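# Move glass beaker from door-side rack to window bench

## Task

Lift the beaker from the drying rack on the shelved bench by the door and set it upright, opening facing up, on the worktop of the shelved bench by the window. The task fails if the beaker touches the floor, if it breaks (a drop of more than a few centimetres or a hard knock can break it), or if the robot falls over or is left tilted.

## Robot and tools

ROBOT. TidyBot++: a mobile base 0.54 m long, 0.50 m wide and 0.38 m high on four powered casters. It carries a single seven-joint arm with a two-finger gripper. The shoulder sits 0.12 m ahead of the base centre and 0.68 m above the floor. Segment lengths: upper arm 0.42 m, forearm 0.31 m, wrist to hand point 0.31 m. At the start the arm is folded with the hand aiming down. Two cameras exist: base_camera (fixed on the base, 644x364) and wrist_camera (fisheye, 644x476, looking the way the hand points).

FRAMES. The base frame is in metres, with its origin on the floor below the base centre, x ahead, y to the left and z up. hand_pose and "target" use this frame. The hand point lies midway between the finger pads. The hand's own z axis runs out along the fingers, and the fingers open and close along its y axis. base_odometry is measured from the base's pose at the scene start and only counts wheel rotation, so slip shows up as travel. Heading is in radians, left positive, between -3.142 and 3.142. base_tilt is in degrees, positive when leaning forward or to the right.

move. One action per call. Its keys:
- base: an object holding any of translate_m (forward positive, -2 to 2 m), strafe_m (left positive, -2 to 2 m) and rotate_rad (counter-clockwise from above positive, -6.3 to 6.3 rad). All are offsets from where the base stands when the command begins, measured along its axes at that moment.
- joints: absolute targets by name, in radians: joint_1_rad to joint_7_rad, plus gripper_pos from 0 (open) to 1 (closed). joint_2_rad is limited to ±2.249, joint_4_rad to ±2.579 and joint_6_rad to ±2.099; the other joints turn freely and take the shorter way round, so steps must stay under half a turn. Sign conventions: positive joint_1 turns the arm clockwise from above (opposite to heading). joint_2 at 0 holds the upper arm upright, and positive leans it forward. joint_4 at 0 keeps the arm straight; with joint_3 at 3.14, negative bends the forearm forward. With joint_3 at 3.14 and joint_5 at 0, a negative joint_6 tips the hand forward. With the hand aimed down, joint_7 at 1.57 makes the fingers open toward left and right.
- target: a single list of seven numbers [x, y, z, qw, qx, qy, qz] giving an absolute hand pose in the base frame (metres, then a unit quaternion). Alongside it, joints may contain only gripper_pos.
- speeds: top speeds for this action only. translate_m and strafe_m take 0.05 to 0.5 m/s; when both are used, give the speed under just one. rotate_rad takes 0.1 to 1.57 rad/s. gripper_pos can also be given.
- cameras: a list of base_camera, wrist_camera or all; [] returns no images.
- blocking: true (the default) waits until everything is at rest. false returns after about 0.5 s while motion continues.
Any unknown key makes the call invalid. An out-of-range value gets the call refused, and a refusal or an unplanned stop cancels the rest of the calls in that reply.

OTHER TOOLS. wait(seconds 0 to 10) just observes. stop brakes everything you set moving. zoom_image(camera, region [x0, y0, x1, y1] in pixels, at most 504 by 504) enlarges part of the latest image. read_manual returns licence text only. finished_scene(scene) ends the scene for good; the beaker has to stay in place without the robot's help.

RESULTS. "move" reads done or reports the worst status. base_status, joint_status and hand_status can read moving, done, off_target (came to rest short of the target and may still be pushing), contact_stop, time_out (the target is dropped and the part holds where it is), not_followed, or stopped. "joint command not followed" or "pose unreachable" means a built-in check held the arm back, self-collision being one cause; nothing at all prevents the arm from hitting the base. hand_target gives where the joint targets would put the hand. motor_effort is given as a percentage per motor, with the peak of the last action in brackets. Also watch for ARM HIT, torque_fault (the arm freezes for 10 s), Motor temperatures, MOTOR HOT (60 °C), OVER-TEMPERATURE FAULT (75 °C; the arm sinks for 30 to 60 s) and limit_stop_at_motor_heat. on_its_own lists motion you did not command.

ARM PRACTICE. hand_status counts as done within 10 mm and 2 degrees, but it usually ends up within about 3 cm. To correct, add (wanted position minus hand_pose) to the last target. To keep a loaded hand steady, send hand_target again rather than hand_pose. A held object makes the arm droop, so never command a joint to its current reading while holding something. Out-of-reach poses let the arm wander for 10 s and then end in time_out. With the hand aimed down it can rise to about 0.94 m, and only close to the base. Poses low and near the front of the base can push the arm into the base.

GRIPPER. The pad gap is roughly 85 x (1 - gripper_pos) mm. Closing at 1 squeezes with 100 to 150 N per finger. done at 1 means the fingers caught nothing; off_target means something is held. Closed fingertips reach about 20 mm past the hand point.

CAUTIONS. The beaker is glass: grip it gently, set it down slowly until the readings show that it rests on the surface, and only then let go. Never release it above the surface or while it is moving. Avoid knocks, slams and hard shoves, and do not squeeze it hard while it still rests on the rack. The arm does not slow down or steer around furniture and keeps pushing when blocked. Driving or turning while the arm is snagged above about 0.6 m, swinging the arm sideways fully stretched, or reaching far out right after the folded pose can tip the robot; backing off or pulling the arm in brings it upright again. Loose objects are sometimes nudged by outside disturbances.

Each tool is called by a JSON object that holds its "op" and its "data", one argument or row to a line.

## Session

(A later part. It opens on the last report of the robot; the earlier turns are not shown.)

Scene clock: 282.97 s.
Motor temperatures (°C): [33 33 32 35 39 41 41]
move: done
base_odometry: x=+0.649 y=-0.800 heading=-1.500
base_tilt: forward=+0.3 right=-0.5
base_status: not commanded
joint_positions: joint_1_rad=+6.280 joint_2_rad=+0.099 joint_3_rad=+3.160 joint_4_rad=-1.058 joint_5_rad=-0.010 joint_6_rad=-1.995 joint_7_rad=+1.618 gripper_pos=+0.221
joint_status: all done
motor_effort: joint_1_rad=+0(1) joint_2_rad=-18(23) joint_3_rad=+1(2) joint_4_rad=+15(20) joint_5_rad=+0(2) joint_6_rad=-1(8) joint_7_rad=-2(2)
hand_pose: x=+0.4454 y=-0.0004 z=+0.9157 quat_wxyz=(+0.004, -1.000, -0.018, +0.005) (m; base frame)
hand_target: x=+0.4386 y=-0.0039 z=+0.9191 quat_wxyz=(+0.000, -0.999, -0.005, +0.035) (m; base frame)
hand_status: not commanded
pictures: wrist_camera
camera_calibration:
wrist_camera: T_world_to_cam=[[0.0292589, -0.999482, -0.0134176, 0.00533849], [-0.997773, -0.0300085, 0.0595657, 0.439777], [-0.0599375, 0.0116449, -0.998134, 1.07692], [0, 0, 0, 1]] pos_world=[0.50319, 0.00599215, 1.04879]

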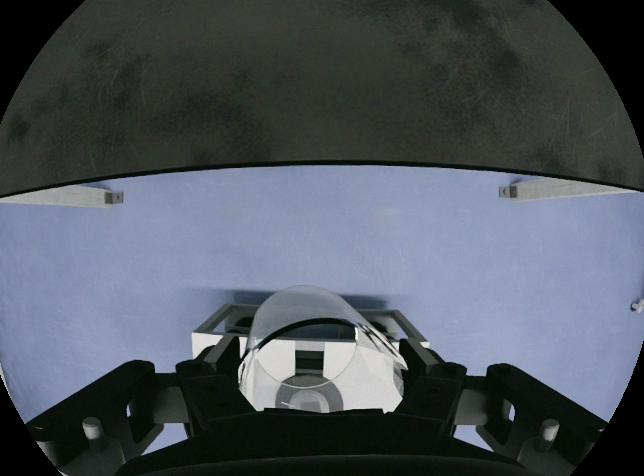

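{"op": "move", "data": {
  "base": {"translate_m": 0.25},
  "speeds": {"translate_m": 0.2}
}}

{"op": "zoom_image", "data": {
  "camera": "wrist_camera",
  "region": [200, 220, 460, 440]
}}

Scene clock: 293.07 s.
Motor temperatures (°C): [33 33 32 35 39 41 41]
move: done
base_odometry: x=+0.667 y=-1.049 heading=-1.500
base_tilt: forward=+0.3 right=-0.5
base_status: done
joint_positions: joint_1_rad=+6.280 joint_2_rad=+0.109 joint_3_rad=+3.160 joint_4_rad=-1.057 joint_5_rad=-0.010 joint_6_rad=-2.002 joint_7_rad=+1.618 gripper_pos=+0.221
joint_status: not commanded
motor_effort: joint_1_rad=+0(1) joint_2_rad=-19(21) joint_3_rad=+1(2) joint_4_rad=+15(15) joint_5_rad=-1(2) joint_6_rad=-2(2) joint_7_rad=-2(2)
hand_pose: x=+0.4458 y=-0.0004 z=+0.9126 quat_wxyz=(+0.004, -1.000, -0.018, +0.013) (m; base frame)
hand_target: x=+0.4386 y=-0.0039 z=+0.9191 quat_wxyz=(+0.000, -0.999, -0.005, +0.035) (m; base frame)
hand_status: not commanded
pictures: base_camera, wrist_camera
camera_calibration:
wrist_camera: T_world_to_cam=[[0.0290812, -0.99948, -0.0139505, 0.00588275], [-0.996616, -0.0300657, 0.0764978, 0.424337], [-0.0768775, 0.0116786, -0.996972, 1.08033], [0, 0, 0, 1]] pos_world=[0.505783, 0.00602083, 1.04468]

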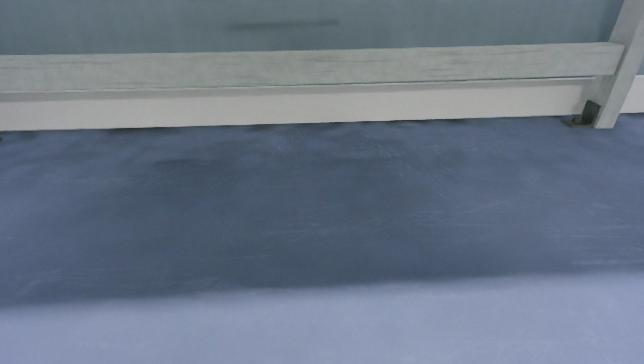

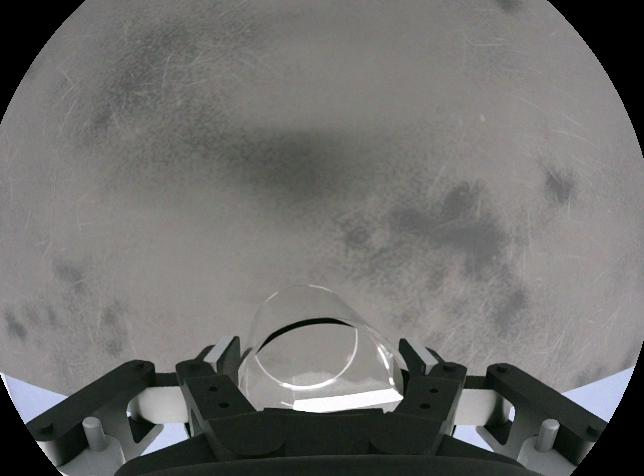

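Scaled by 1.938.

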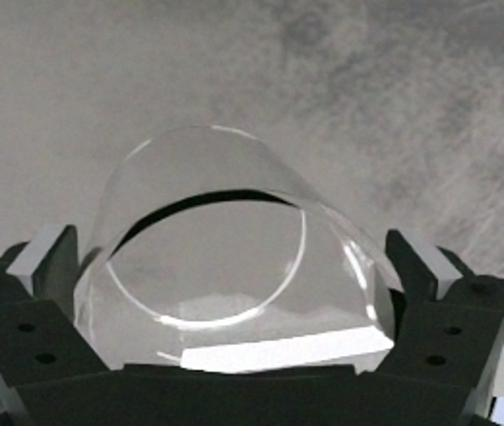

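{"op": "move", "data": {
  "joints": {"joint_2_rad": 0.035, "joint_4_rad": -1.244, "joint_6_rad": -1.80},
  "cameras": ["wrist_camera"]
}}

Scene clock: 309.27 s.
Motor temperatures (°C): [33 33 32 35 39 41 41]
move: done
base_odometry: x=+0.667 y=-1.049 heading=-1.500
base_tilt: forward=+0.3 right=-0.5
base_status: not commanded
joint_positions: joint_1_rad=+6.280 joint_2_rad=+0.077 joint_3_rad=+3.160 joint_4_rad=-1.214 joint_5_rad=-0.010 joint_6_rad=-1.870 joint_7_rad=+1.618 gripper_pos=+0.221
joint_status: all done
motor_effort: joint_1_rad=+0(1) joint_2_rad=-19(20) joint_3_rad=+1(2) joint_4_rad=+15(16) joint_5_rad=-1(1) joint_6_rad=+0(2) joint_7_rad=-1(2)
hand_pose: x=+0.4476 y=-0.0005 z=+0.8771 quat_wxyz=(+0.004, -1.000, -0.017, +0.009) (m; base frame)
hand_target: x=+0.4544 y=-0.0047 z=+0.8821 quat_wxyz=(-0.001, -0.999, -0.005, -0.031) (m; base frame)
hand_status: not commanded
pictures: wrist_camera
camera_calibration:
wrist_camera: T_world_to_cam=[[0.0279477, -0.999502, -0.0146258, 0.00634768], [-0.997225, -0.028888, 0.0686073, 0.436025], [-0.0689956, 0.0126678, -0.997537, 1.04211], [0, 0, 0, 1]] pos_world=[0.506538, 0.00573917, 1.00972]

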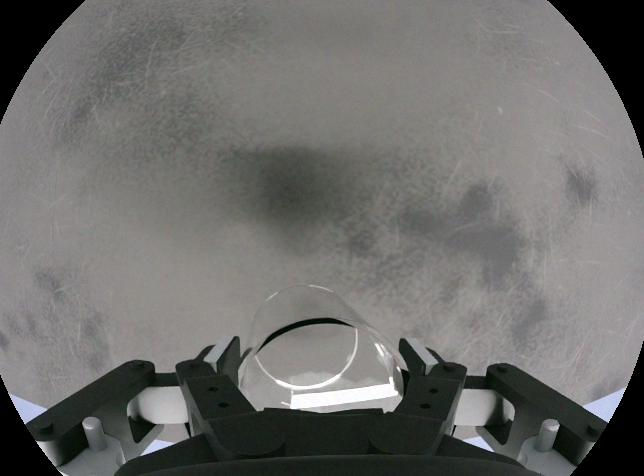

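{"op": "move", "data": {
  "joints": {"joint_4_rad": -1.264, "joint_6_rad": -1.78},
  "cameras": []
}}

{"op": "move", "data": {
  "joints": {"joint_4_rad": -1.284, "joint_6_rad": -1.76},
  "cameras": ["wrist_camera"]
}}

Scene clock: 318.70 s.
Motor temperatures (°C): [33 33 32 34 39 41 41]
move: done
base_odometry: x=+0.667 y=-1.049 heading=-1.500
base_tilt: forward=+0.3 right=-0.6
base_status: not commanded
joint_positions: joint_1_rad=+6.280 joint_2_rad=+0.074 joint_3_rad=+3.160 joint_4_rad=-1.235 joint_5_rad=-0.010 joint_6_rad=-1.849 joint_7_rad=+1.618 gripper_pos=+0.221
joint_status: all done
motor_effort: joint_1_rad=+0(1) joint_2_rad=-18(19) joint_3_rad=+1(1) joint_4_rad=+15(16) joint_5_rad=-1(1) joint_6_rad=-1(2) joint_7_rad=-2(2)
hand_pose: x=+0.4491 y=-0.0005 z=+0.8715 quat_wxyz=(+0.004, -1.000, -0.017, +0.008) (m; base frame)
hand_target: x=+0.4562 y=-0.0047 z=+0.8760 quat_wxyz=(-0.001, -0.999, -0.005, -0.031) (m; base frame)
hand_status: not commanded
pictures: none
No camera images: "cameras" was empty.

Scene clock: 319.30 s.
Motor temperatures (°C): [33 33 32 34 39 41 41]
move: done
base_odometry: x=+0.667 y=-1.049 heading=-1.500
base_tilt: forward=+0.3 right=-0.5
base_status: not commanded
joint_positions: joint_1_rad=+6.280 joint_2_rad=+0.073 joint_3_rad=+3.160 joint_4_rad=-1.255 joint_5_rad=-0.010 joint_6_rad=-1.828 joint_7_rad=+1.618 gripper_pos=+0.221
joint_status: all done
motor_effort: joint_1_rad=+0(1) joint_2_rad=-18(20) joint_3_rad=+1(1) joint_4_rad=+15(16) joint_5_rad=+0(1) joint_6_rad=+0(2) joint_7_rad=-2(2)
hand_pose: x=+0.4506 y=-0.0005 z=+0.8657 quat_wxyz=(+0.004, -1.000, -0.017, +0.007) (m; base frame)
hand_target: x=+0.4578 y=-0.0048 z=+0.8699 quat_wxyz=(-0.001, -0.999, -0.005, -0.031) (m; base frame)
hand_status: not commanded
pictures: wrist_camera
camera_calibration:
wrist_camera: T_world_to_cam=[[0.0276138, -0.999512, -0.0146135, 0.00619678], [-0.99751, -0.0285017, 0.0645119, 0.443487], [-0.0648969, 0.0127956, -0.99781, 1.02927], [0, 0, 0, 1]] pos_world=[0.509008, 0.00566372, 0.998495]

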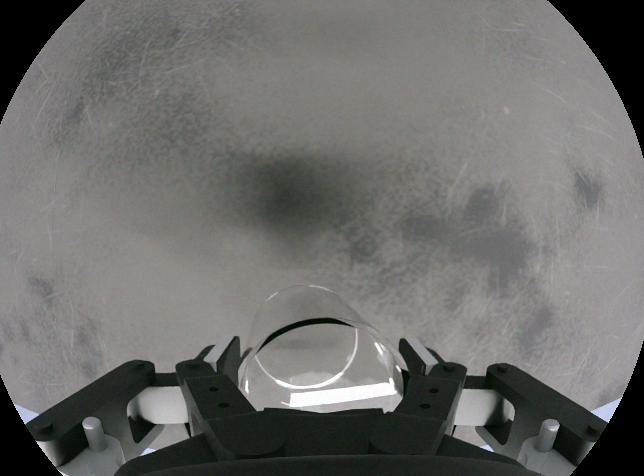

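{"op": "move", "data": {
  "joints": {"joint_4_rad": -1.304, "joint_6_rad": -1.74},
  "cameras": []
}}

{"op": "move", "data": {
  "joints": {"joint_4_rad": -1.324, "joint_6_rad": -1.72},
  "cameras": ["wrist_camera"]
}}

{"op": "zoom_image", "data": {
  "camera": "wrist_camera",
  "region": [200, 220, 460, 440]
}}

Scene clock: 325.43 s.
Motor temperatures (°C): [32 33 32 34 39 41 41]
move: done
base_odometry: x=+0.667 y=-1.049 heading=-1.500
base_tilt: forward=+0.3 right=-0.5
base_status: not commanded
joint_positions: joint_1_rad=+6.280 joint_2_rad=+0.073 joint_3_rad=+3.160 joint_4_rad=-1.275 joint_5_rad=-0.010 joint_6_rad=-1.808 joint_7_rad=+1.618 gripper_pos=+0.221
joint_status: all done
motor_effort: joint_1_rad=+0(1) joint_2_rad=-19(20) joint_3_rad=+1(1) joint_4_rad=+16(16) joint_5_rad=-1(2) joint_6_rad=-1(2) joint_7_rad=-2(2)
hand_pose: x=+0.4519 y=-0.0005 z=+0.8597 quat_wxyz=(+0.004, -1.000, -0.017, +0.007) (m; base frame)
hand_target: x=+0.4593 y=-0.0048 z=+0.8638 quat_wxyz=(-0.001, -0.999, -0.005, -0.031) (m; base frame)
hand_status: not commanded
pictures: none
No camera images: "cameras" was empty.

Scene clock: 326.03 s.
Motor temperatures (°C): [32 33 32 34 39 41 41]
move: done
base_odometry: x=+0.667 y=-1.049 heading=-1.500
base_tilt: forward=+0.3 right=-0.5
base_status: not commanded
joint_positions: joint_1_rad=+6.280 joint_2_rad=+0.072 joint_3_rad=+3.160 joint_4_rad=-1.295 joint_5_rad=-0.010 joint_6_rad=-1.788 joint_7_rad=+1.618 gripper_pos=+0.221
joint_status: all done
motor_effort: joint_1_rad=+0(1) joint_2_rad=-19(19) joint_3_rad=+1(1) joint_4_rad=+16(16) joint_5_rad=+0(1) joint_6_rad=+0(2) joint_7_rad=-2(2)
hand_pose: x=+0.4532 y=-0.0006 z=+0.8537 quat_wxyz=(+0.004, -1.000, -0.017, +0.007) (m; base frame)
hand_target: x=+0.4607 y=-0.0048 z=+0.8577 quat_wxyz=(-0.001, -0.999, -0.005, -0.031) (m; base frame)
hand_status: not commanded
pictures: wrist_camera
camera_calibration:
wrist_camera: T_world_to_cam=[[0.0272504, -0.999521, -0.0146683, 0.0061297], [-0.997596, -0.0281272, 0.0633252, 0.447943], [-0.0637075, 0.0129074, -0.997885, 1.01705], [0, 0, 0, 1]] pos_world=[0.511493, 0.00559872, 0.986619]

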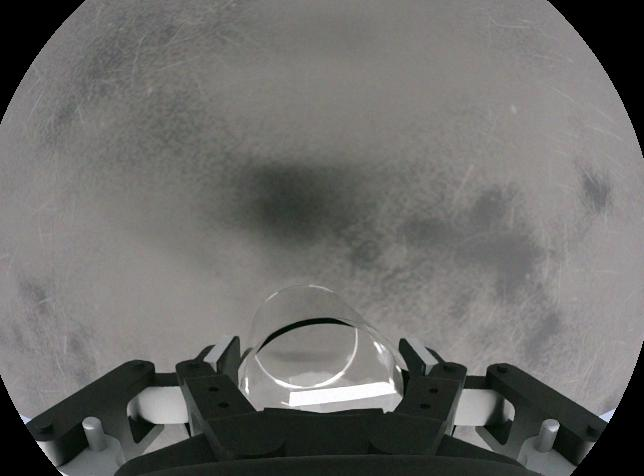

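Scaled by 1.938.

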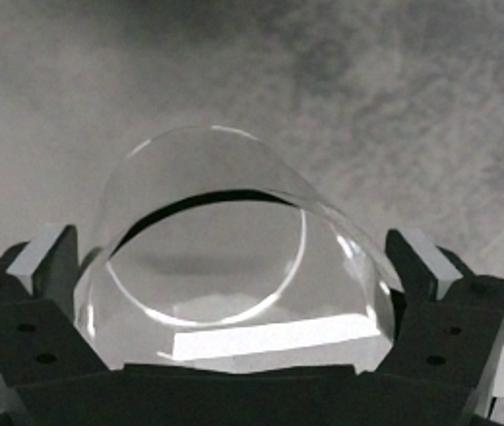

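{"op": "move", "data": {
  "joints": {"joint_4_rad": -1.344, "joint_6_rad": -1.70},
  "cameras": []
}}

{"op": "move", "data": {
  "joints": {"joint_4_rad": -1.364, "joint_6_rad": -1.68},
  "cameras": ["wrist_camera"]
}}

Scene clock: 333.30 s.
Motor temperatures (°C): [32 33 32 34 39 41 41]
move: done
base_odometry: x=+0.667 y=-1.049 heading=-1.500
base_tilt: forward=+0.3 right=-0.5
base_status: not commanded
joint_positions: joint_1_rad=+6.280 joint_2_rad=+0.072 joint_3_rad=+3.160 joint_4_rad=-1.315 joint_5_rad=-0.010 joint_6_rad=-1.768 joint_7_rad=+1.618 gripper_pos=+0.221
joint_status: all done
motor_effort: joint_1_rad=+0(1) joint_2_rad=-19(19) joint_3_rad=+1(1) joint_4_rad=+16(17) joint_5_rad=-1(1) joint_6_rad=+0(1) joint_7_rad=-2(2)
hand_pose: x=+0.4544 y=-0.0006 z=+0.8477 quat_wxyz=(+0.004, -1.000, -0.017, +0.007) (m; base frame)
hand_target: x=+0.4620 y=-0.0048 z=+0.8515 quat_wxyz=(-0.001, -0.999, -0.005, -0.031) (m; base frame)
hand_status: not commanded
pictures: none
No camera images: "cameras" was empty.

Scene clock: 333.90 s.
Motor temperatures (°C): [32 33 32 34 39 41 41]
move: done
base_odometry: x=+0.667 y=-1.049 heading=-1.500
base_tilt: forward=+0.3 right=-0.5
base_status: not commanded
joint_positions: joint_1_rad=+6.280 joint_2_rad=+0.067 joint_3_rad=+3.160 joint_4_rad=-1.329 joint_5_rad=-0.010 joint_6_rad=-1.750 joint_7_rad=+1.618 gripper_pos=+0.221
joint_status: all done
motor_effort: joint_1_rad=+0(1) joint_2_rad=-18(19) joint_3_rad=+1(1) joint_4_rad=+16(16) joint_5_rad=-1(2) joint_6_rad=-1(1) joint_7_rad=-2(2)
hand_pose: x=+0.4555 y=-0.0006 z=+0.8449 quat_wxyz=(+0.004, -1.000, -0.017, +0.002) (m; base frame)
hand_target: x=+0.4631 y=-0.0049 z=+0.8454 quat_wxyz=(-0.001, -0.999, -0.005, -0.031) (m; base frame)
hand_status: not commanded
pictures: wrist_camera
camera_calibration:
wrist_camera: T_world_to_cam=[[0.0270224, -0.99953, -0.0144582, 0.00582391], [-0.998127, -0.027773, 0.0545099, 0.458442], [-0.0548858, 0.0129581, -0.998409, 1.0048], [0, 0, 0, 1]] pos_world=[0.512575, 0.00553317, 0.978294]

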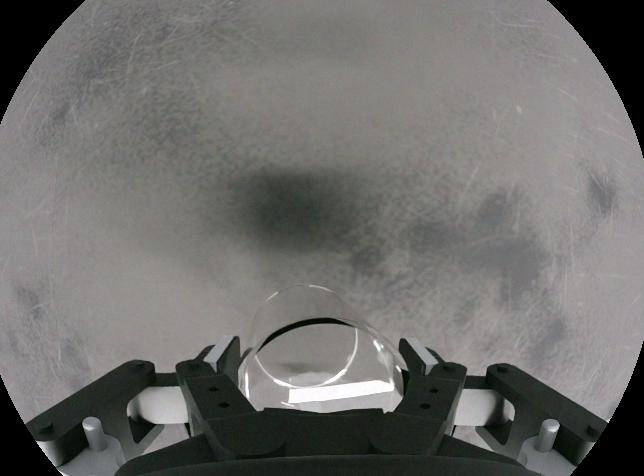

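{"op": "move", "data": {
  "joints": {"joint_4_rad": -1.37, "joint_6_rad": -1.675, "gripper_pos": 0.2},
  "cameras": ["wrist_camera"]
}}

Scene clock: 337.60 s.
Motor temperatures (°C): [32 33 32 34 39 41 41]
move: done
base_odometry: x=+0.667 y=-1.049 heading=-1.500
base_tilt: forward=+0.3 right=-0.5
base_status: not commanded
joint_positions: joint_1_rad=+6.280 joint_2_rad=+0.064 joint_3_rad=+3.160 joint_4_rad=-1.335 joint_5_rad=-0.010 joint_6_rad=-1.747 joint_7_rad=+1.618 gripper_pos=+0.198
joint_status: all done
motor_effort: joint_1_rad=+0(1) joint_2_rad=-17(19) joint_3_rad=+1(1) joint_4_rad=+14(16) joint_5_rad=-1(2) joint_6_rad=+0(2) joint_7_rad=-2(2)
hand_pose: x=+0.4547 y=-0.0006 z=+0.8441 quat_wxyz=(+0.004, -1.000, -0.017, +0.002) (m; base frame)
hand_target: x=+0.4631 y=-0.0049 z=+0.8435 quat_wxyz=(-0.001, -1.000, -0.005, -0.031) (m; base frame)
hand_status: not commanded
pictures: wrist_camera
camera_calibration:
wrist_camera: T_world_to_cam=[[0.0269986, -0.999531, -0.0144776, 0.00586388], [-0.998176, -0.0277387, 0.0536217, 0.458496], [-0.0539981, 0.0130035, -0.998456, 1.00363], [0, 0, 0, 1]] pos_world=[0.511695, 0.00552848, 0.977585]

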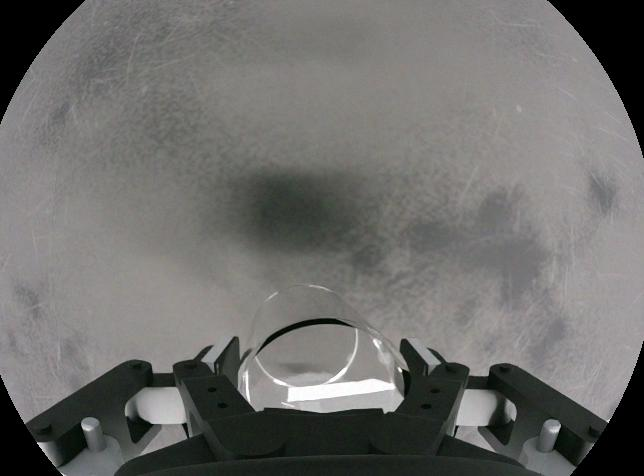

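{"op": "move", "data": {
  "joints": {"gripper_pos": 0.08},
  "cameras": []
}}

{"op": "move", "data": {
  "joints": {"joint_2_rad": 0.132, "joint_4_rad": -1.01, "joint_6_rad": -2.07},
  "cameras": ["wrist_camera"]
}}

Scene clock: 352.87 s.
Motor temperatures (°C): [32 33 32 34 39 41 41]
move: done
base_odometry: x=+0.667 y=-1.049 heading=-1.500
base_tilt: forward=+0.3 right=-0.5
base_status: not commanded
joint_positions: joint_1_rad=+6.280 joint_2_rad=+0.064 joint_3_rad=+3.160 joint_4_rad=-1.337 joint_5_rad=-0.010 joint_6_rad=-1.746 joint_7_rad=+1.618 gripper_pos=+0.080
joint_status: all done
motor_effort: joint_1_rad=+0(1) joint_2_rad=-17(18) joint_3_rad=+1(2) joint_4_rad=+15(16) joint_5_rad=-1(1) joint_6_rad=-1(1) joint_7_rad=-2(2)
hand_pose: x=+0.4542 y=-0.0006 z=+0.8435 quat_wxyz=(+0.004, -1.000, -0.017, +0.003) (m; base frame)
hand_target: x=+0.4631 y=-0.0049 z=+0.8435 quat_wxyz=(-0.001, -1.000, -0.005, -0.031) (m; base frame)
hand_status: not commanded
pictures: none
No camera images: "cameras" was empty.

Scene clock: 354.33 s.
Motor temperatures (°C): [32 33 32 34 39 41 41]
move: done
base_odometry: x=+0.667 y=-1.049 heading=-1.500
base_tilt: forward=+0.3 right=-0.5
base_status: not commanded
joint_positions: joint_1_rad=+6.280 joint_2_rad=+0.093 joint_3_rad=+3.160 joint_4_rad=-1.054 joint_5_rad=-0.010 joint_6_rad=-1.995 joint_7_rad=+1.618 gripper_pos=+0.080
joint_status: all done
motor_effort: joint_1_rad=+0(1) joint_2_rad=-18(21) joint_3_rad=+1(1) joint_4_rad=+14(17) joint_5_rad=-1(2) joint_6_rad=-1(2) joint_7_rad=-2(2)
hand_pose: x=+0.4448 y=-0.0004 z=+0.9188 quat_wxyz=(+0.004, -1.000, -0.018, +0.000) (m; base frame)
hand_target: x=+0.4386 y=-0.0039 z=+0.9191 quat_wxyz=(+0.000, -0.999, -0.005, +0.035) (m; base frame)
hand_status: not commanded
pictures: wrist_camera
camera_calibration:
wrist_camera: T_world_to_cam=[[0.0294007, -0.999482, -0.0130767, 0.00500948], [-0.998316, -0.0300158, 0.049635, 0.448342], [-0.0500018, 0.0115954, -0.998682, 1.07613], [0, 0, 0, 1]] pos_world=[0.501248, 0.00598615, 1.05252]

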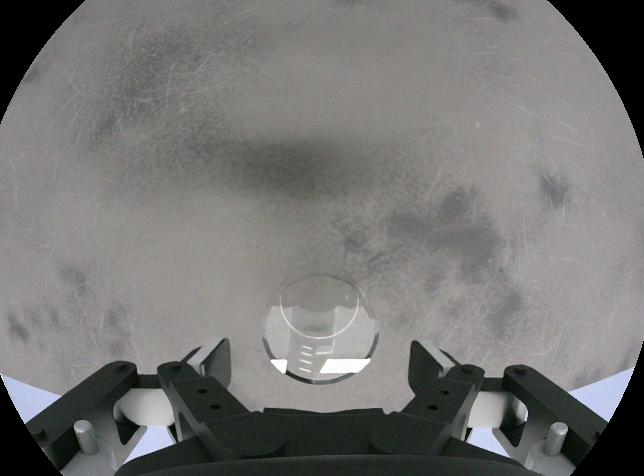

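{"op": "move", "data": {
  "base": {"translate_m": -0.55},
  "cameras": []
}}

{"op": "move", "data": {
  "joints": {"joint_2_rad": 0.352, "joint_4_rad": -2.32, "joint_6_rad": 1.12}
}}

Scene clock: 362.87 s.
Motor temperatures (°C): [32 33 32 34 39 41 41]
move: done
base_odometry: x=+0.628 y=-0.500 heading=-1.499
base_tilt: forward=+0.3 right=-0.5
base_status: done
joint_positions: joint_1_rad=+6.280 joint_2_rad=+0.115 joint_3_rad=+3.160 joint_4_rad=-1.052 joint_5_rad=-0.010 joint_6_rad=-2.007 joint_7_rad=+1.618 gripper_pos=+0.080
joint_status: not commanded
motor_effort: joint_1_rad=+0(1) joint_2_rad=-18(22) joint_3_rad=+1(1) joint_4_rad=+14(15) joint_5_rad=-1(2) joint_6_rad=-1(2) joint_7_rad=-2(2)
hand_pose: x=+0.4466 y=-0.0004 z=+0.9120 quat_wxyz=(+0.004, -1.000, -0.018, +0.016) (m; base frame)
hand_target: x=+0.4386 y=-0.0039 z=+0.9191 quat_wxyz=(+0.000, -0.999, -0.005, +0.035) (m; base frame)
hand_status: not commanded
pictures: none
No camera images: "cameras" was empty.

Scene clock: 366.70 s.
Motor temperatures (°C): [32 33 32 34 39 41 41]
move: done
base_odometry: x=+0.628 y=-0.500 heading=-1.499
base_tilt: forward=+0.3 right=-0.5
base_status: not commanded
joint_positions: joint_1_rad=+6.280 joint_2_rad=+0.307 joint_3_rad=+3.160 joint_4_rad=-2.286 joint_5_rad=-0.010 joint_6_rad=+1.029 joint_7_rad=+1.618 gripper_pos=+0.080
joint_status: all done
motor_effort: joint_1_rad=+0(1) joint_2_rad=-23(27) joint_3_rad=+1(2) joint_4_rad=+13(19) joint_5_rad=-1(2) joint_6_rad=+9(10) joint_7_rad=-2(2)
hand_pose: x=+0.7215 y=-0.0092 z=+0.8165 quat_wxyz=(-0.025, -0.705, -0.009, -0.709) (m; base frame)
hand_target: x=+0.7177 y=-0.0082 z=+0.8022 quat_wxyz=(-0.019, -0.700, -0.006, -0.713) (m; base frame)
hand_status: not commanded
pictures: base_camera, wrist_camera
camera_calibration:
wrist_camera: T_world_to_cam=[[-0.0170182, -0.999014, 0.0410165, -0.0238732], [-0.0446496, -0.0402222, -0.998193, 0.896729], [0.998858, -0.0188188, -0.043921, -0.548765], [0, 0, 0, 1]] pos_world=[0.587771, 0.00189171, 0.871985]

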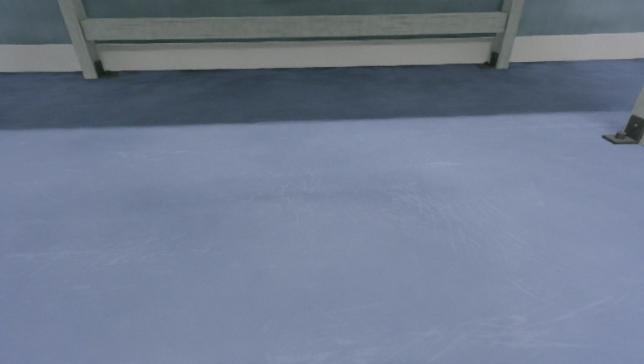

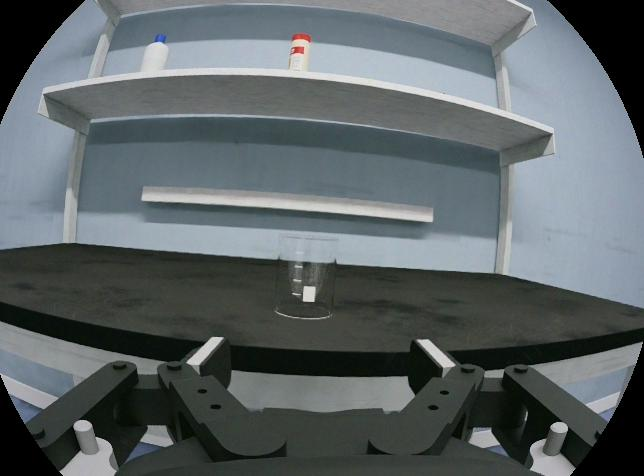

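{"op": "move", "data": {
  "joints": {"joint_2_rad": 0.225, "joint_4_rad": -2.215, "joint_6_rad": 0.87, "gripper_pos": 0.03},
  "base": {"strafe_m": 0.013},
  "cameras": ["wrist_camera"]
}}

Scene clock: 397.00 s.
Motor temperatures (°C): [32 33 32 34 39 41 41]
move: done
base_odometry: x=+0.641 y=-0.499 heading=-1.499
base_tilt: forward=+0.3 right=-0.5
base_status: done
joint_positions: joint_1_rad=+6.279 joint_2_rad=+0.255 joint_3_rad=+3.159 joint_4_rad=-2.251 joint_5_rad=-0.010 joint_6_rad=+0.939 joint_7_rad=+1.618 gripper_pos=+0.030
joint_status: all done
motor_effort: joint_1_rad=-1(3) joint_2_rad=-23(25) joint_3_rad=+1(2) joint_4_rad=+14(14) joint_5_rad=+0(1) joint_6_rad=+8(10) joint_7_rad=-2(2)
hand_pose: x=+0.7233 y=-0.0083 z=+0.8371 quat_wxyz=(-0.024, -0.706, -0.009, -0.708) (m; base frame)
hand_target: x=+0.7272 y=-0.0089 z=+0.8520 quat_wxyz=(-0.018, -0.707, -0.005, -0.707) (m; base frame)
hand_status: not commanded
pictures: wrist_camera
camera_calibration:
wrist_camera: T_world_to_cam=[[-0.0151035, -0.999114, 0.0392862, -0.0237352], [-0.0470792, -0.0385365, -0.998148, 0.919144], [0.998777, -0.0169251, -0.0464555, -0.54745], [0, 0, 0, 1]] pos_world=[0.589694, 0.00244079, 0.892942]

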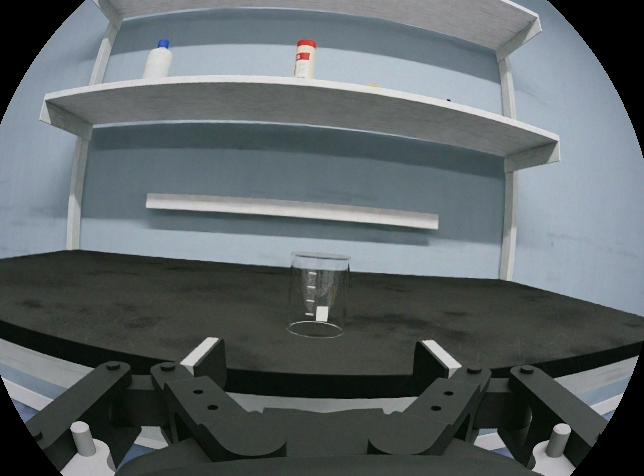

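{"op": "move", "data": {
  "base": {"translate_m": 0.26},
  "speeds": {"translate_m": 0.12},
  "cameras": ["wrist_camera"]
}}

Scene clock: 407.27 s.
Motor temperatures (°C): [32 33 32 34 39 41 41]
move: done
base_odometry: x=+0.659 y=-0.759 heading=-1.499
base_tilt: forward=+0.3 right=-0.5
base_status: done
joint_positions: joint_1_rad=+6.279 joint_2_rad=+0.254 joint_3_rad=+3.159 joint_4_rad=-2.250 joint_5_rad=-0.010 joint_6_rad=+0.939 joint_7_rad=+1.618 gripper_pos=+0.030
joint_status: not commanded
motor_effort: joint_1_rad=+0(1) joint_2_rad=-23(24) joint_3_rad=+1(2) joint_4_rad=+14(15) joint_5_rad=-1(1) joint_6_rad=+9(9) joint_7_rad=-2(2)
hand_pose: x=+0.7231 y=-0.0083 z=+0.8382 quat_wxyz=(-0.024, -0.705, -0.009, -0.709) (m; base frame)
hand_target: x=+0.7272 y=-0.0089 z=+0.8520 quat_wxyz=(-0.018, -0.707, -0.005, -0.707) (m; base frame)
hand_status: not commanded
pictures: wrist_camera
camera_calibration:
wrist_camera: T_world_to_cam=[[-0.0151776, -0.999114, 0.0392532, -0.023703], [-0.0451725, -0.0385324, -0.998236, 0.918959], [0.998864, -0.016924, -0.0445476, -0.548846], [0, 0, 0, 1]] pos_world=[0.589374, 0.00243915, 0.893819]

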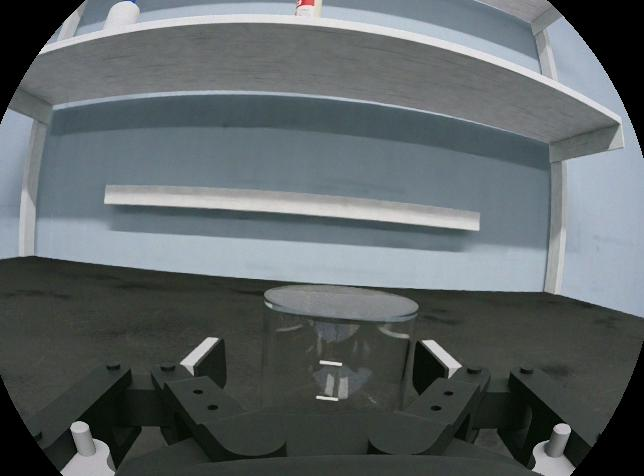

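{"op": "move", "data": {
  "base": {"translate_m": 0.012, "strafe_m": -0.009},
  "speeds": {"translate_m": 0.05},
  "cameras": ["wrist_camera"]
}}

Scene clock: 411.67 s.
Motor temperatures (°C): [32 33 32 34 39 41 41]
move: done
base_odometry: x=+0.651 y=-0.771 heading=-1.499
base_tilt: forward=+0.3 right=-0.5
base_status: done
joint_positions: joint_1_rad=+6.279 joint_2_rad=+0.253 joint_3_rad=+3.159 joint_4_rad=-2.250 joint_5_rad=-0.010 joint_6_rad=+0.939 joint_7_rad=+1.618 gripper_pos=+0.030
joint_status: not commanded
motor_effort: joint_1_rad=+0(2) joint_2_rad=-23(25) joint_3_rad=+1(2) joint_4_rad=+14(15) joint_5_rad=+0(2) joint_6_rad=+9(9) joint_7_rad=-2(2)
hand_pose: x=+0.7231 y=-0.0083 z=+0.8383 quat_wxyz=(-0.024, -0.705, -0.009, -0.709) (m; base frame)
hand_target: x=+0.7272 y=-0.0089 z=+0.8520 quat_wxyz=(-0.018, -0.707, -0.005, -0.707) (m; base frame)
hand_status: not commanded
pictures: wrist_camera
camera_calibration:
wrist_camera: T_world_to_cam=[[-0.015217, -0.999114, 0.0392418, -0.0236904], [-0.044939, -0.0385233, -0.998247, 0.918936], [0.998874, -0.0169538, -0.0443129, -0.549019], [0, 0, 0, 1]] pos_world=[0.589336, 0.00242312, 0.893926]

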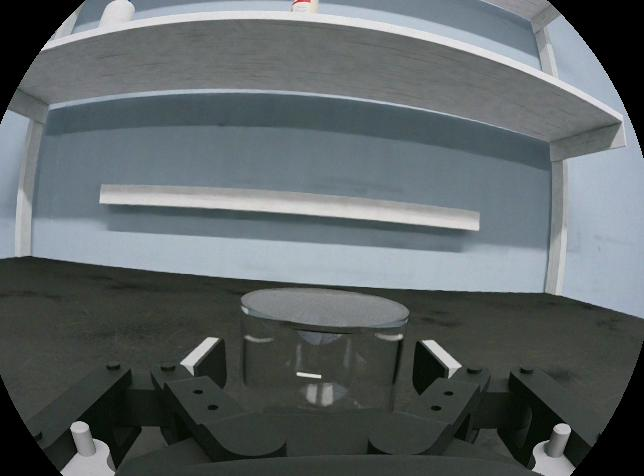

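{"op": "move", "data": {
  "joints": {"gripper_pos":0.24},
  "cameras": []
}}

{"op": "move", "data": {
  "joints": {"gripper_pos":0.5},
  "cameras": ["wrist_camera"]
}}

Scene clock: 424.40 s.
Motor temperatures (°C): [32 34 32 34 39 41 41]
move: done
base_odometry: x=+0.651 y=-0.771 heading=-1.499
base_tilt: forward=+0.3 right=-0.5
base_status: not commanded
joint_positions: joint_1_rad=+6.279 joint_2_rad=+0.253 joint_3_rad=+3.159 joint_4_rad=-2.250 joint_5_rad=-0.010 joint_6_rad=+0.939 joint_7_rad=+1.618 gripper_pos=+0.223
joint_status: all done
motor_effort: joint_1_rad=+0(1) joint_2_rad=-22(23) joint_3_rad=+1(1) joint_4_rad=+14(14) joint_5_rad=-1(2) joint_6_rad=+8(9) joint_7_rad=-2(2)
hand_pose: x=+0.7231 y=-0.0083 z=+0.8384 quat_wxyz=(-0.024, -0.705, -0.009, -0.709) (m; base frame)
hand_target: x=+0.7272 y=-0.0089 z=+0.8520 quat_wxyz=(-0.018, -0.707, -0.005, -0.707) (m; base frame)
hand_status: not commanded
pictures: none
No camera images: "cameras" was empty.

Scene clock: 425.07 s.
Motor temperatures (°C): [32 34 32 34 39 41 41]
move: off_target
base_odometry: x=+0.651 y=-0.771 heading=-1.499
base_tilt: forward=+0.3 right=-0.5
base_status: not commanded
joint_positions: joint_1_rad=+6.279 joint_2_rad=+0.253 joint_3_rad=+3.159 joint_4_rad=-2.250 joint_5_rad=-0.010 joint_6_rad=+0.939 joint_7_rad=+1.618 gripper_pos=+0.239
joint_status: gripper_pos off_target (ended at +0.239, target +0.500)
motor_effort: joint_1_rad=+0(1) joint_2_rad=-22(23) joint_3_rad=+1(1) joint_4_rad=+13(14) joint_5_rad=+0(2) joint_6_rad=+8(9) joint_7_rad=-2(2)
hand_pose: x=+0.7231 y=-0.0083 z=+0.8384 quat_wxyz=(-0.024, -0.705, -0.009, -0.709) (m; base frame)
hand_target: x=+0.7272 y=-0.0089 z=+0.8520 quat_wxyz=(-0.018, -0.707, -0.005, -0.707) (m; base frame)
hand_status: not commanded
pictures: wrist_camera
camera_calibration:
wrist_camera: T_world_to_cam=[[-0.0152234, -0.999114, 0.0392404, -0.0236882], [-0.0447629, -0.0385246, -0.998255, 0.91891], [0.998882, -0.0169533, -0.0441368, -0.549188], [0, 0, 0, 1]] pos_world=[0.589346, 0.00242296, 0.893997]

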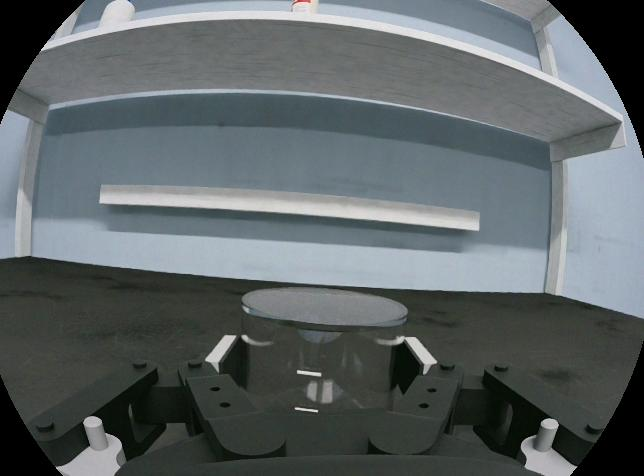

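{"op": "move", "data": {
  "joints": {"joint_2_rad":0.12,"joint_4_rad":-2.1,"joint_6_rad":0.65},
  "cameras": []
}}

{"op": "move", "data": {
  "joints": {"joint_2_rad":0.014,"joint_4_rad":-1.99,"joint_6_rad":0.424},
  "base": {"translate_m":-0.08},
  "speeds": {"translate_m":0.15},
  "cameras": ["wrist_camera"]
}}

Scene clock: 433.43 s.
Motor temperatures (°C): [32 34 32 34 39 41 41]
move: done
base_odometry: x=+0.651 y=-0.771 heading=-1.499
base_tilt: forward=+0.3 right=-0.5
base_status: not commanded
joint_positions: joint_1_rad=+6.279 joint_2_rad=+0.158 joint_3_rad=+3.159 joint_4_rad=-2.147 joint_5_rad=-0.010 joint_6_rad=+0.727 joint_7_rad=+1.618 gripper_pos=+0.239
joint_status: all done
motor_effort: joint_1_rad=+0(1) joint_2_rad=-22(26) joint_3_rad=+1(1) joint_4_rad=+17(17) joint_5_rad=-1(2) joint_6_rad=+11(11) joint_7_rad=-1(2)
hand_pose: x=+0.7300 y=-0.0083 z=+0.8841 quat_wxyz=(-0.022, -0.710, -0.008, -0.704) (m; base frame)
hand_target: x=+0.7312 y=-0.0093 z=+0.9097 quat_wxyz=(-0.018, -0.707, -0.005, -0.707) (m; base frame)
hand_status: not commanded
pictures: none
No camera images: "cameras" was empty.

Scene clock: 434.77 s.
Motor temperatures (°C): [32 34 32 34 38 41 41]
move: done
base_odometry: x=+0.646 y=-0.692 heading=-1.499
base_tilt: forward=+0.3 right=-0.5
base_status: done
joint_positions: joint_1_rad=+6.279 joint_2_rad=+0.036 joint_3_rad=+3.159 joint_4_rad=-2.042 joint_5_rad=-0.010 joint_6_rad=+0.502 joint_7_rad=+1.618 gripper_pos=+0.239
joint_status: all done
motor_effort: joint_1_rad=-1(1) joint_2_rad=-21(27) joint_3_rad=+1(2) joint_4_rad=+20(20) joint_5_rad=-1(2) joint_6_rad=+10(12) joint_7_rad=-2(2)
hand_pose: x=+0.7205 y=-0.0081 z=+0.9481 quat_wxyz=(-0.020, -0.709, -0.007, -0.705) (m; base frame)
hand_target: x=+0.7216 y=-0.0097 z=+0.9677 quat_wxyz=(-0.017, -0.710, -0.004, -0.704) (m; base frame)
hand_status: not commanded
pictures: wrist_camera
camera_calibration:
wrist_camera: T_world_to_cam=[[-0.0122555, -0.99939, 0.0327, -0.0238057], [-0.0553702, -0.031974, -0.997954, 1.0357], [0.998391, -0.014041, -0.0549446, -0.531132], [0, 0, 0, 1]] pos_world=[0.587332, 0.00186654, 1.00517]

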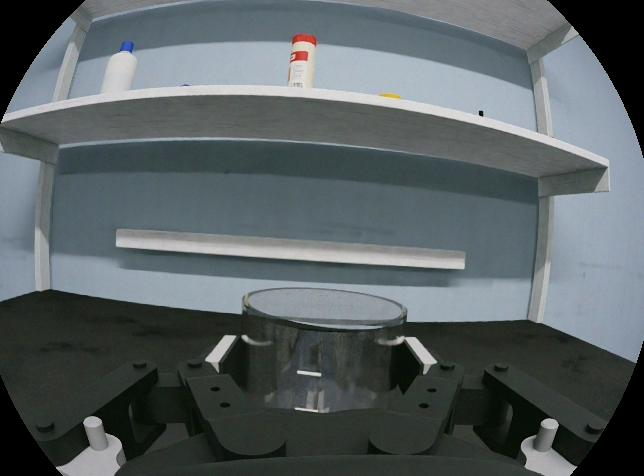

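{"op": "move", "data": {
  "joints": {"joint_7_rad":3.2},
  "cameras": []
}}

{"op": "move", "data": {
  "joints": {"joint_7_rad":4.8},
  "cameras": ["wrist_camera"]
}}

Scene clock: 440.40 s.
Motor temperatures (°C): [32 34 32 34 38 41 41]
move: done
base_odometry: x=+0.646 y=-0.692 heading=-1.499
base_tilt: forward=+0.2 right=-0.5
base_status: not commanded
joint_positions: joint_1_rad=+6.279 joint_2_rad=+0.036 joint_3_rad=+3.159 joint_4_rad=-2.042 joint_5_rad=-0.010 joint_6_rad=+0.502 joint_7_rad=+3.162 gripper_pos=+0.239
joint_status: all done
motor_effort: joint_1_rad=+0(1) joint_2_rad=-21(22) joint_3_rad=+1(1) joint_4_rad=+19(20) joint_5_rad=-1(2) joint_6_rad=+11(11) joint_7_rad=-2(3)
hand_pose: x=+0.7205 y=-0.0081 z=+0.9480 quat_wxyz=(-0.506, -0.503, -0.500, -0.491) (m; base frame)
hand_target: x=+0.7216 y=-0.0097 z=+0.9677 quat_wxyz=(-0.516, -0.492, -0.512, -0.478) (m; base frame)
hand_status: not commanded
pictures: none
No camera images: "cameras" was empty.

Scene clock: 442.53 s.
Motor temperatures (°C): [32 34 32 34 38 41 41]
move: done
base_odometry: x=+0.646 y=-0.692 heading=-1.499
base_tilt: forward=+0.3 right=-0.5
base_status: not commanded
joint_positions: joint_1_rad=+6.279 joint_2_rad=+0.036 joint_3_rad=+3.159 joint_4_rad=-2.042 joint_5_rad=-0.010 joint_6_rad=+0.502 joint_7_rad=+4.762 gripper_pos=+0.239
joint_status: all done
motor_effort: joint_1_rad=+0(1) joint_2_rad=-21(22) joint_3_rad=+1(2) joint_4_rad=+19(20) joint_5_rad=-1(1) joint_6_rad=+10(11) joint_7_rad=-2(3)
hand_pose: x=+0.7205 y=-0.0081 z=+0.9480 quat_wxyz=(-0.705, +0.008, -0.709, +0.021) (m; base frame)
hand_target: x=+0.7216 y=-0.0097 z=+0.9677 quat_wxyz=(-0.703, +0.025, -0.710, +0.037) (m; base frame)
hand_status: not commanded
pictures: wrist_camera
camera_calibration:
wrist_camera: T_world_to_cam=[[0.0240443, 0.999102, -0.0348901, 0.0304029], [-0.043904, 0.0359218, 0.99839, -0.864631], [0.998746, -0.0224737, 0.0447282, -0.625951], [0, 0, 0, 1]] pos_world=[0.586475, -0.013384, 0.892297]

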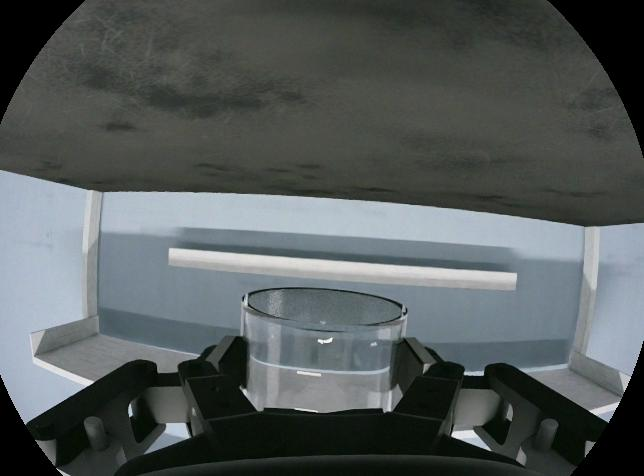

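{"op": "move", "data": {
  "joints": {"joint_2_rad":0.18,"joint_4_rad":-2.18,"joint_6_rad":0.8},
  "base": {"translate_m":-0.008},
  "cameras": []
}}

{"op": "move", "data": {
  "joints": {"joint_2_rad":0.273,"joint_4_rad":-2.277,"joint_6_rad":1.0},
  "cameras": ["wrist_camera"]
}}

Scene clock: 456.63 s.
Motor temperatures (°C): [32 34 32 34 38 41 41]
move: done
base_odometry: x=+0.645 y=-0.684 heading=-1.499
base_tilt: forward=+0.3 right=-0.5
base_status: done
joint_positions: joint_1_rad=+6.279 joint_2_rad=+0.159 joint_3_rad=+3.159 joint_4_rad=-2.159 joint_5_rad=-0.010 joint_6_rad=+0.702 joint_7_rad=+4.762 gripper_pos=+0.239
joint_status: all done
motor_effort: joint_1_rad=+0(1) joint_2_rad=-23(26) joint_3_rad=+1(1) joint_4_rad=+17(21) joint_5_rad=+0(1) joint_6_rad=+10(12) joint_7_rad=-2(2)
hand_pose: x=+0.7274 y=-0.0083 z=+0.8694 quat_wxyz=(-0.691, +0.009, -0.723, +0.023) (m; base frame)
hand_target: x=+0.7272 y=-0.0090 z=+0.8760 quat_wxyz=(-0.710, +0.026, -0.703, +0.039) (m; base frame)
hand_status: not commanded
pictures: none
No camera images: "cameras" was empty.

Scene clock: 457.87 s.
Motor temperatures (°C): [32 34 32 34 38 41 41]
move: done
base_odometry: x=+0.645 y=-0.684 heading=-1.499
base_tilt: forward=+0.3 right=-0.5
base_status: not commanded
joint_positions: joint_1_rad=+6.279 joint_2_rad=+0.247 joint_3_rad=+3.159 joint_4_rad=-2.253 joint_5_rad=-0.010 joint_6_rad=+0.902 joint_7_rad=+4.762 gripper_pos=+0.239
joint_status: all done
motor_effort: joint_1_rad=+0(1) joint_2_rad=-23(27) joint_3_rad=+1(1) joint_4_rad=+15(17) joint_5_rad=-1(2) joint_6_rad=+10(11) joint_7_rad=-2(2)
hand_pose: x=+0.7212 y=-0.0083 z=+0.8295 quat_wxyz=(-0.697, +0.010, -0.717, +0.024) (m; base frame)
hand_target: x=+0.7191 y=-0.0085 z=+0.8325 quat_wxyz=(-0.713, +0.026, -0.699, +0.039) (m; base frame)
hand_status: not commanded
pictures: wrist_camera
camera_calibration:
wrist_camera: T_world_to_cam=[[0.0256371, 0.998798, -0.0417662, 0.0309529], [-0.0219507, 0.0423323, 0.998862, -0.762466], [0.99943, -0.0246911, 0.0230096, -0.603817], [0, 0, 0, 1]] pos_world=[0.585943, -0.0135476, 0.776785]

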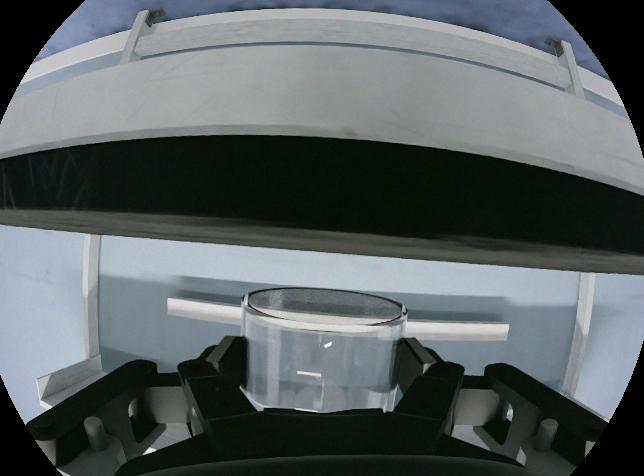

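{"op": "zoom_image", "data": {
  "camera": "wrist_camera",
  "region": [160, 100, 480, 420]
}}

Scaled by 1.575.

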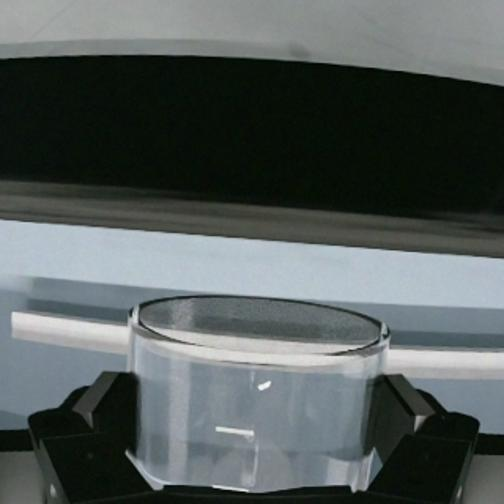

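{"op": "move", "data": {
  "joints": {"joint_2_rad":0.354,"joint_4_rad":-2.324,"joint_6_rad":1.157},
  "cameras": ["wrist_camera"]
}}

{"op": "zoom_image", "data": {
  "camera": "wrist_camera",
  "region": [160, 100, 480, 420]
}}

Scene clock: 479.47 s.
Motor temperatures (°C): [32 34 32 34 38 41 41]
move: done
base_odometry: x=+0.645 y=-0.684 heading=-1.499
base_tilt: forward=+0.3 right=-0.5
base_status: not commanded
joint_positions: joint_1_rad=+6.279 joint_2_rad=+0.324 joint_3_rad=+3.159 joint_4_rad=-2.298 joint_5_rad=-0.010 joint_6_rad=+1.060 joint_7_rad=+4.762 gripper_pos=+0.239
joint_status: all done
motor_effort: joint_1_rad=+0(1) joint_2_rad=-24(26) joint_3_rad=+1(1) joint_4_rad=+13(15) joint_5_rad=-1(2) joint_6_rad=+10(11) joint_7_rad=-2(2)
hand_pose: x=+0.7206 y=-0.0082 z=+0.8107 quat_wxyz=(-0.710, +0.010, -0.704, +0.025) (m; base frame)
hand_target: x=+0.7165 y=-0.0081 z=+0.8107 quat_wxyz=(-0.723, +0.027, -0.689, +0.040) (m; base frame)
hand_status: not commanded
pictures: wrist_camera
camera_calibration:
wrist_camera: T_world_to_cam=[[0.0274762, 0.99866, -0.043861, 0.030493], [-0.0583567, 0.0454053, 0.997263, -0.716125], [0.997918, -0.0248414, 0.059526, -0.631276], [0, 0, 0, 1]] pos_world=[0.587333, -0.0136181, 0.75308]

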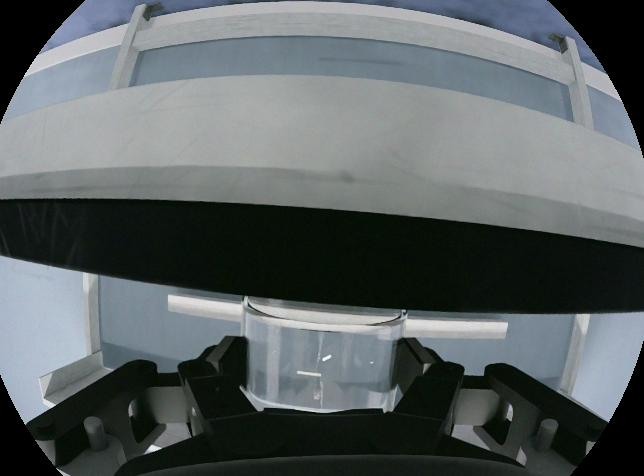

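Scaled by 1.575.

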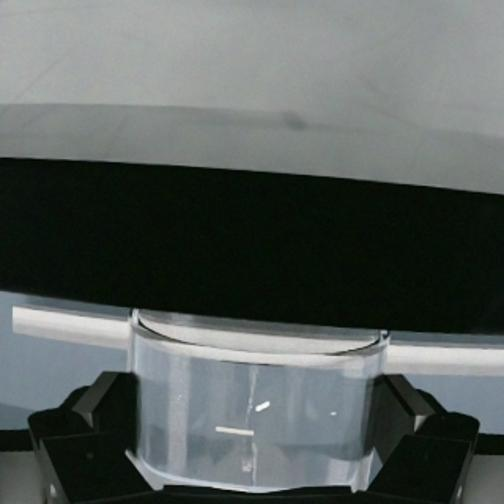

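{"op": "move", "data": {
  "joints": {"joint_2_rad":0.372,"joint_4_rad":-2.334,"joint_6_rad":1.185},
  "cameras": []
}}

{"op": "move", "data": {
  "joints": {"joint_2_rad":0.381,"joint_4_rad":-2.3395,"joint_6_rad":1.199},
  "cameras": ["wrist_camera"]
}}

{"op": "zoom_image", "data": {
  "camera": "wrist_camera",
  "region": [160, 100, 480, 420]
}}

Scene clock: 494.07 s.
Motor temperatures (°C): [32 34 32 34 38 41 41]
move: done
base_odometry: x=+0.645 y=-0.684 heading=-1.499
base_tilt: forward=+0.2 right=-0.5
base_status: not commanded
joint_positions: joint_1_rad=+6.279 joint_2_rad=+0.337 joint_3_rad=+3.159 joint_4_rad=-2.307 joint_5_rad=-0.010 joint_6_rad=+1.092 joint_7_rad=+4.762 gripper_pos=+0.239
joint_status: all done
motor_effort: joint_1_rad=+0(1) joint_2_rad=-25(26) joint_3_rad=+1(1) joint_4_rad=+13(14) joint_5_rad=-1(2) joint_6_rad=+10(11) joint_7_rad=-2(2)
hand_pose: x=+0.7197 y=-0.0082 z=+0.8084 quat_wxyz=(-0.713, +0.010, -0.700, +0.026) (m; base frame)
hand_target: x=+0.7156 y=-0.0081 z=+0.8042 quat_wxyz=(-0.723, +0.027, -0.689, +0.040) (m; base frame)
hand_status: not commanded
pictures: none
No camera images: "cameras" was empty.

Scene clock: 494.57 s.
Motor temperatures (°C): [32 34 32 34 38 41 41]
move: done
base_odometry: x=+0.645 y=-0.684 heading=-1.499
base_tilt: forward=+0.3 right=-0.5
base_status: not commanded
joint_positions: joint_1_rad=+6.279 joint_2_rad=+0.344 joint_3_rad=+3.159 joint_4_rad=-2.311 joint_5_rad=-0.010 joint_6_rad=+1.106 joint_7_rad=+4.762 gripper_pos=+0.239
joint_status: all done
motor_effort: joint_1_rad=+0(1) joint_2_rad=-24(25) joint_3_rad=+1(1) joint_4_rad=+13(14) joint_5_rad=-1(2) joint_6_rad=+11(11) joint_7_rad=-2(2)
hand_pose: x=+0.7192 y=-0.0082 z=+0.8064 quat_wxyz=(-0.714, +0.010, -0.700, +0.026) (m; base frame)
hand_target: x=+0.7150 y=-0.0080 z=+0.8008 quat_wxyz=(-0.723, +0.027, -0.689, +0.040) (m; base frame)
hand_status: not commanded
pictures: wrist_camera
camera_calibration:
wrist_camera: T_world_to_cam=[[0.0280199, 0.998621, -0.0444047, 0.0303516], [-0.0699645, 0.0462725, 0.996476, -0.702972], [0.997156, -0.0248144, 0.0711645, -0.638442], [0, 0, 0, 1]] pos_world=[0.586593, -0.0136241, 0.747276]

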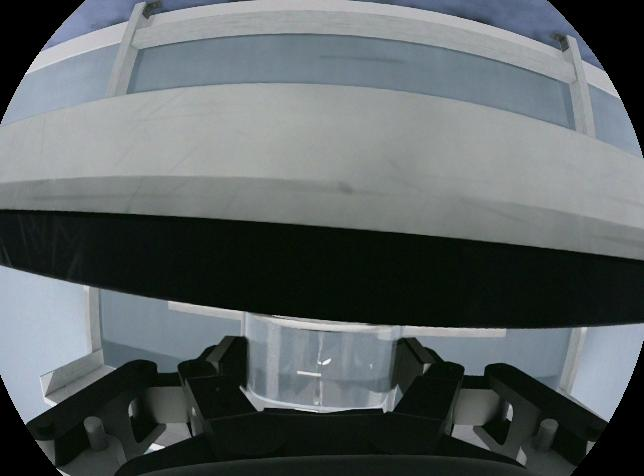

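Scaled by 1.575.

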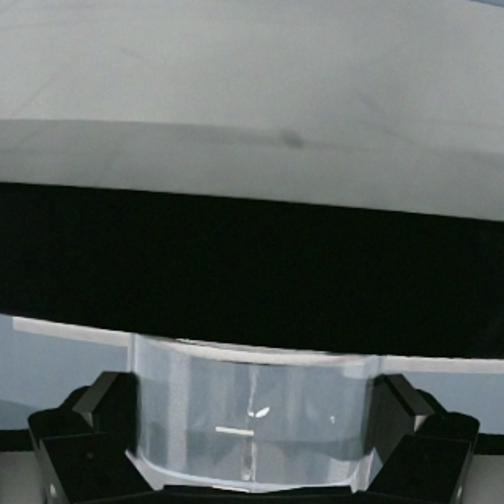

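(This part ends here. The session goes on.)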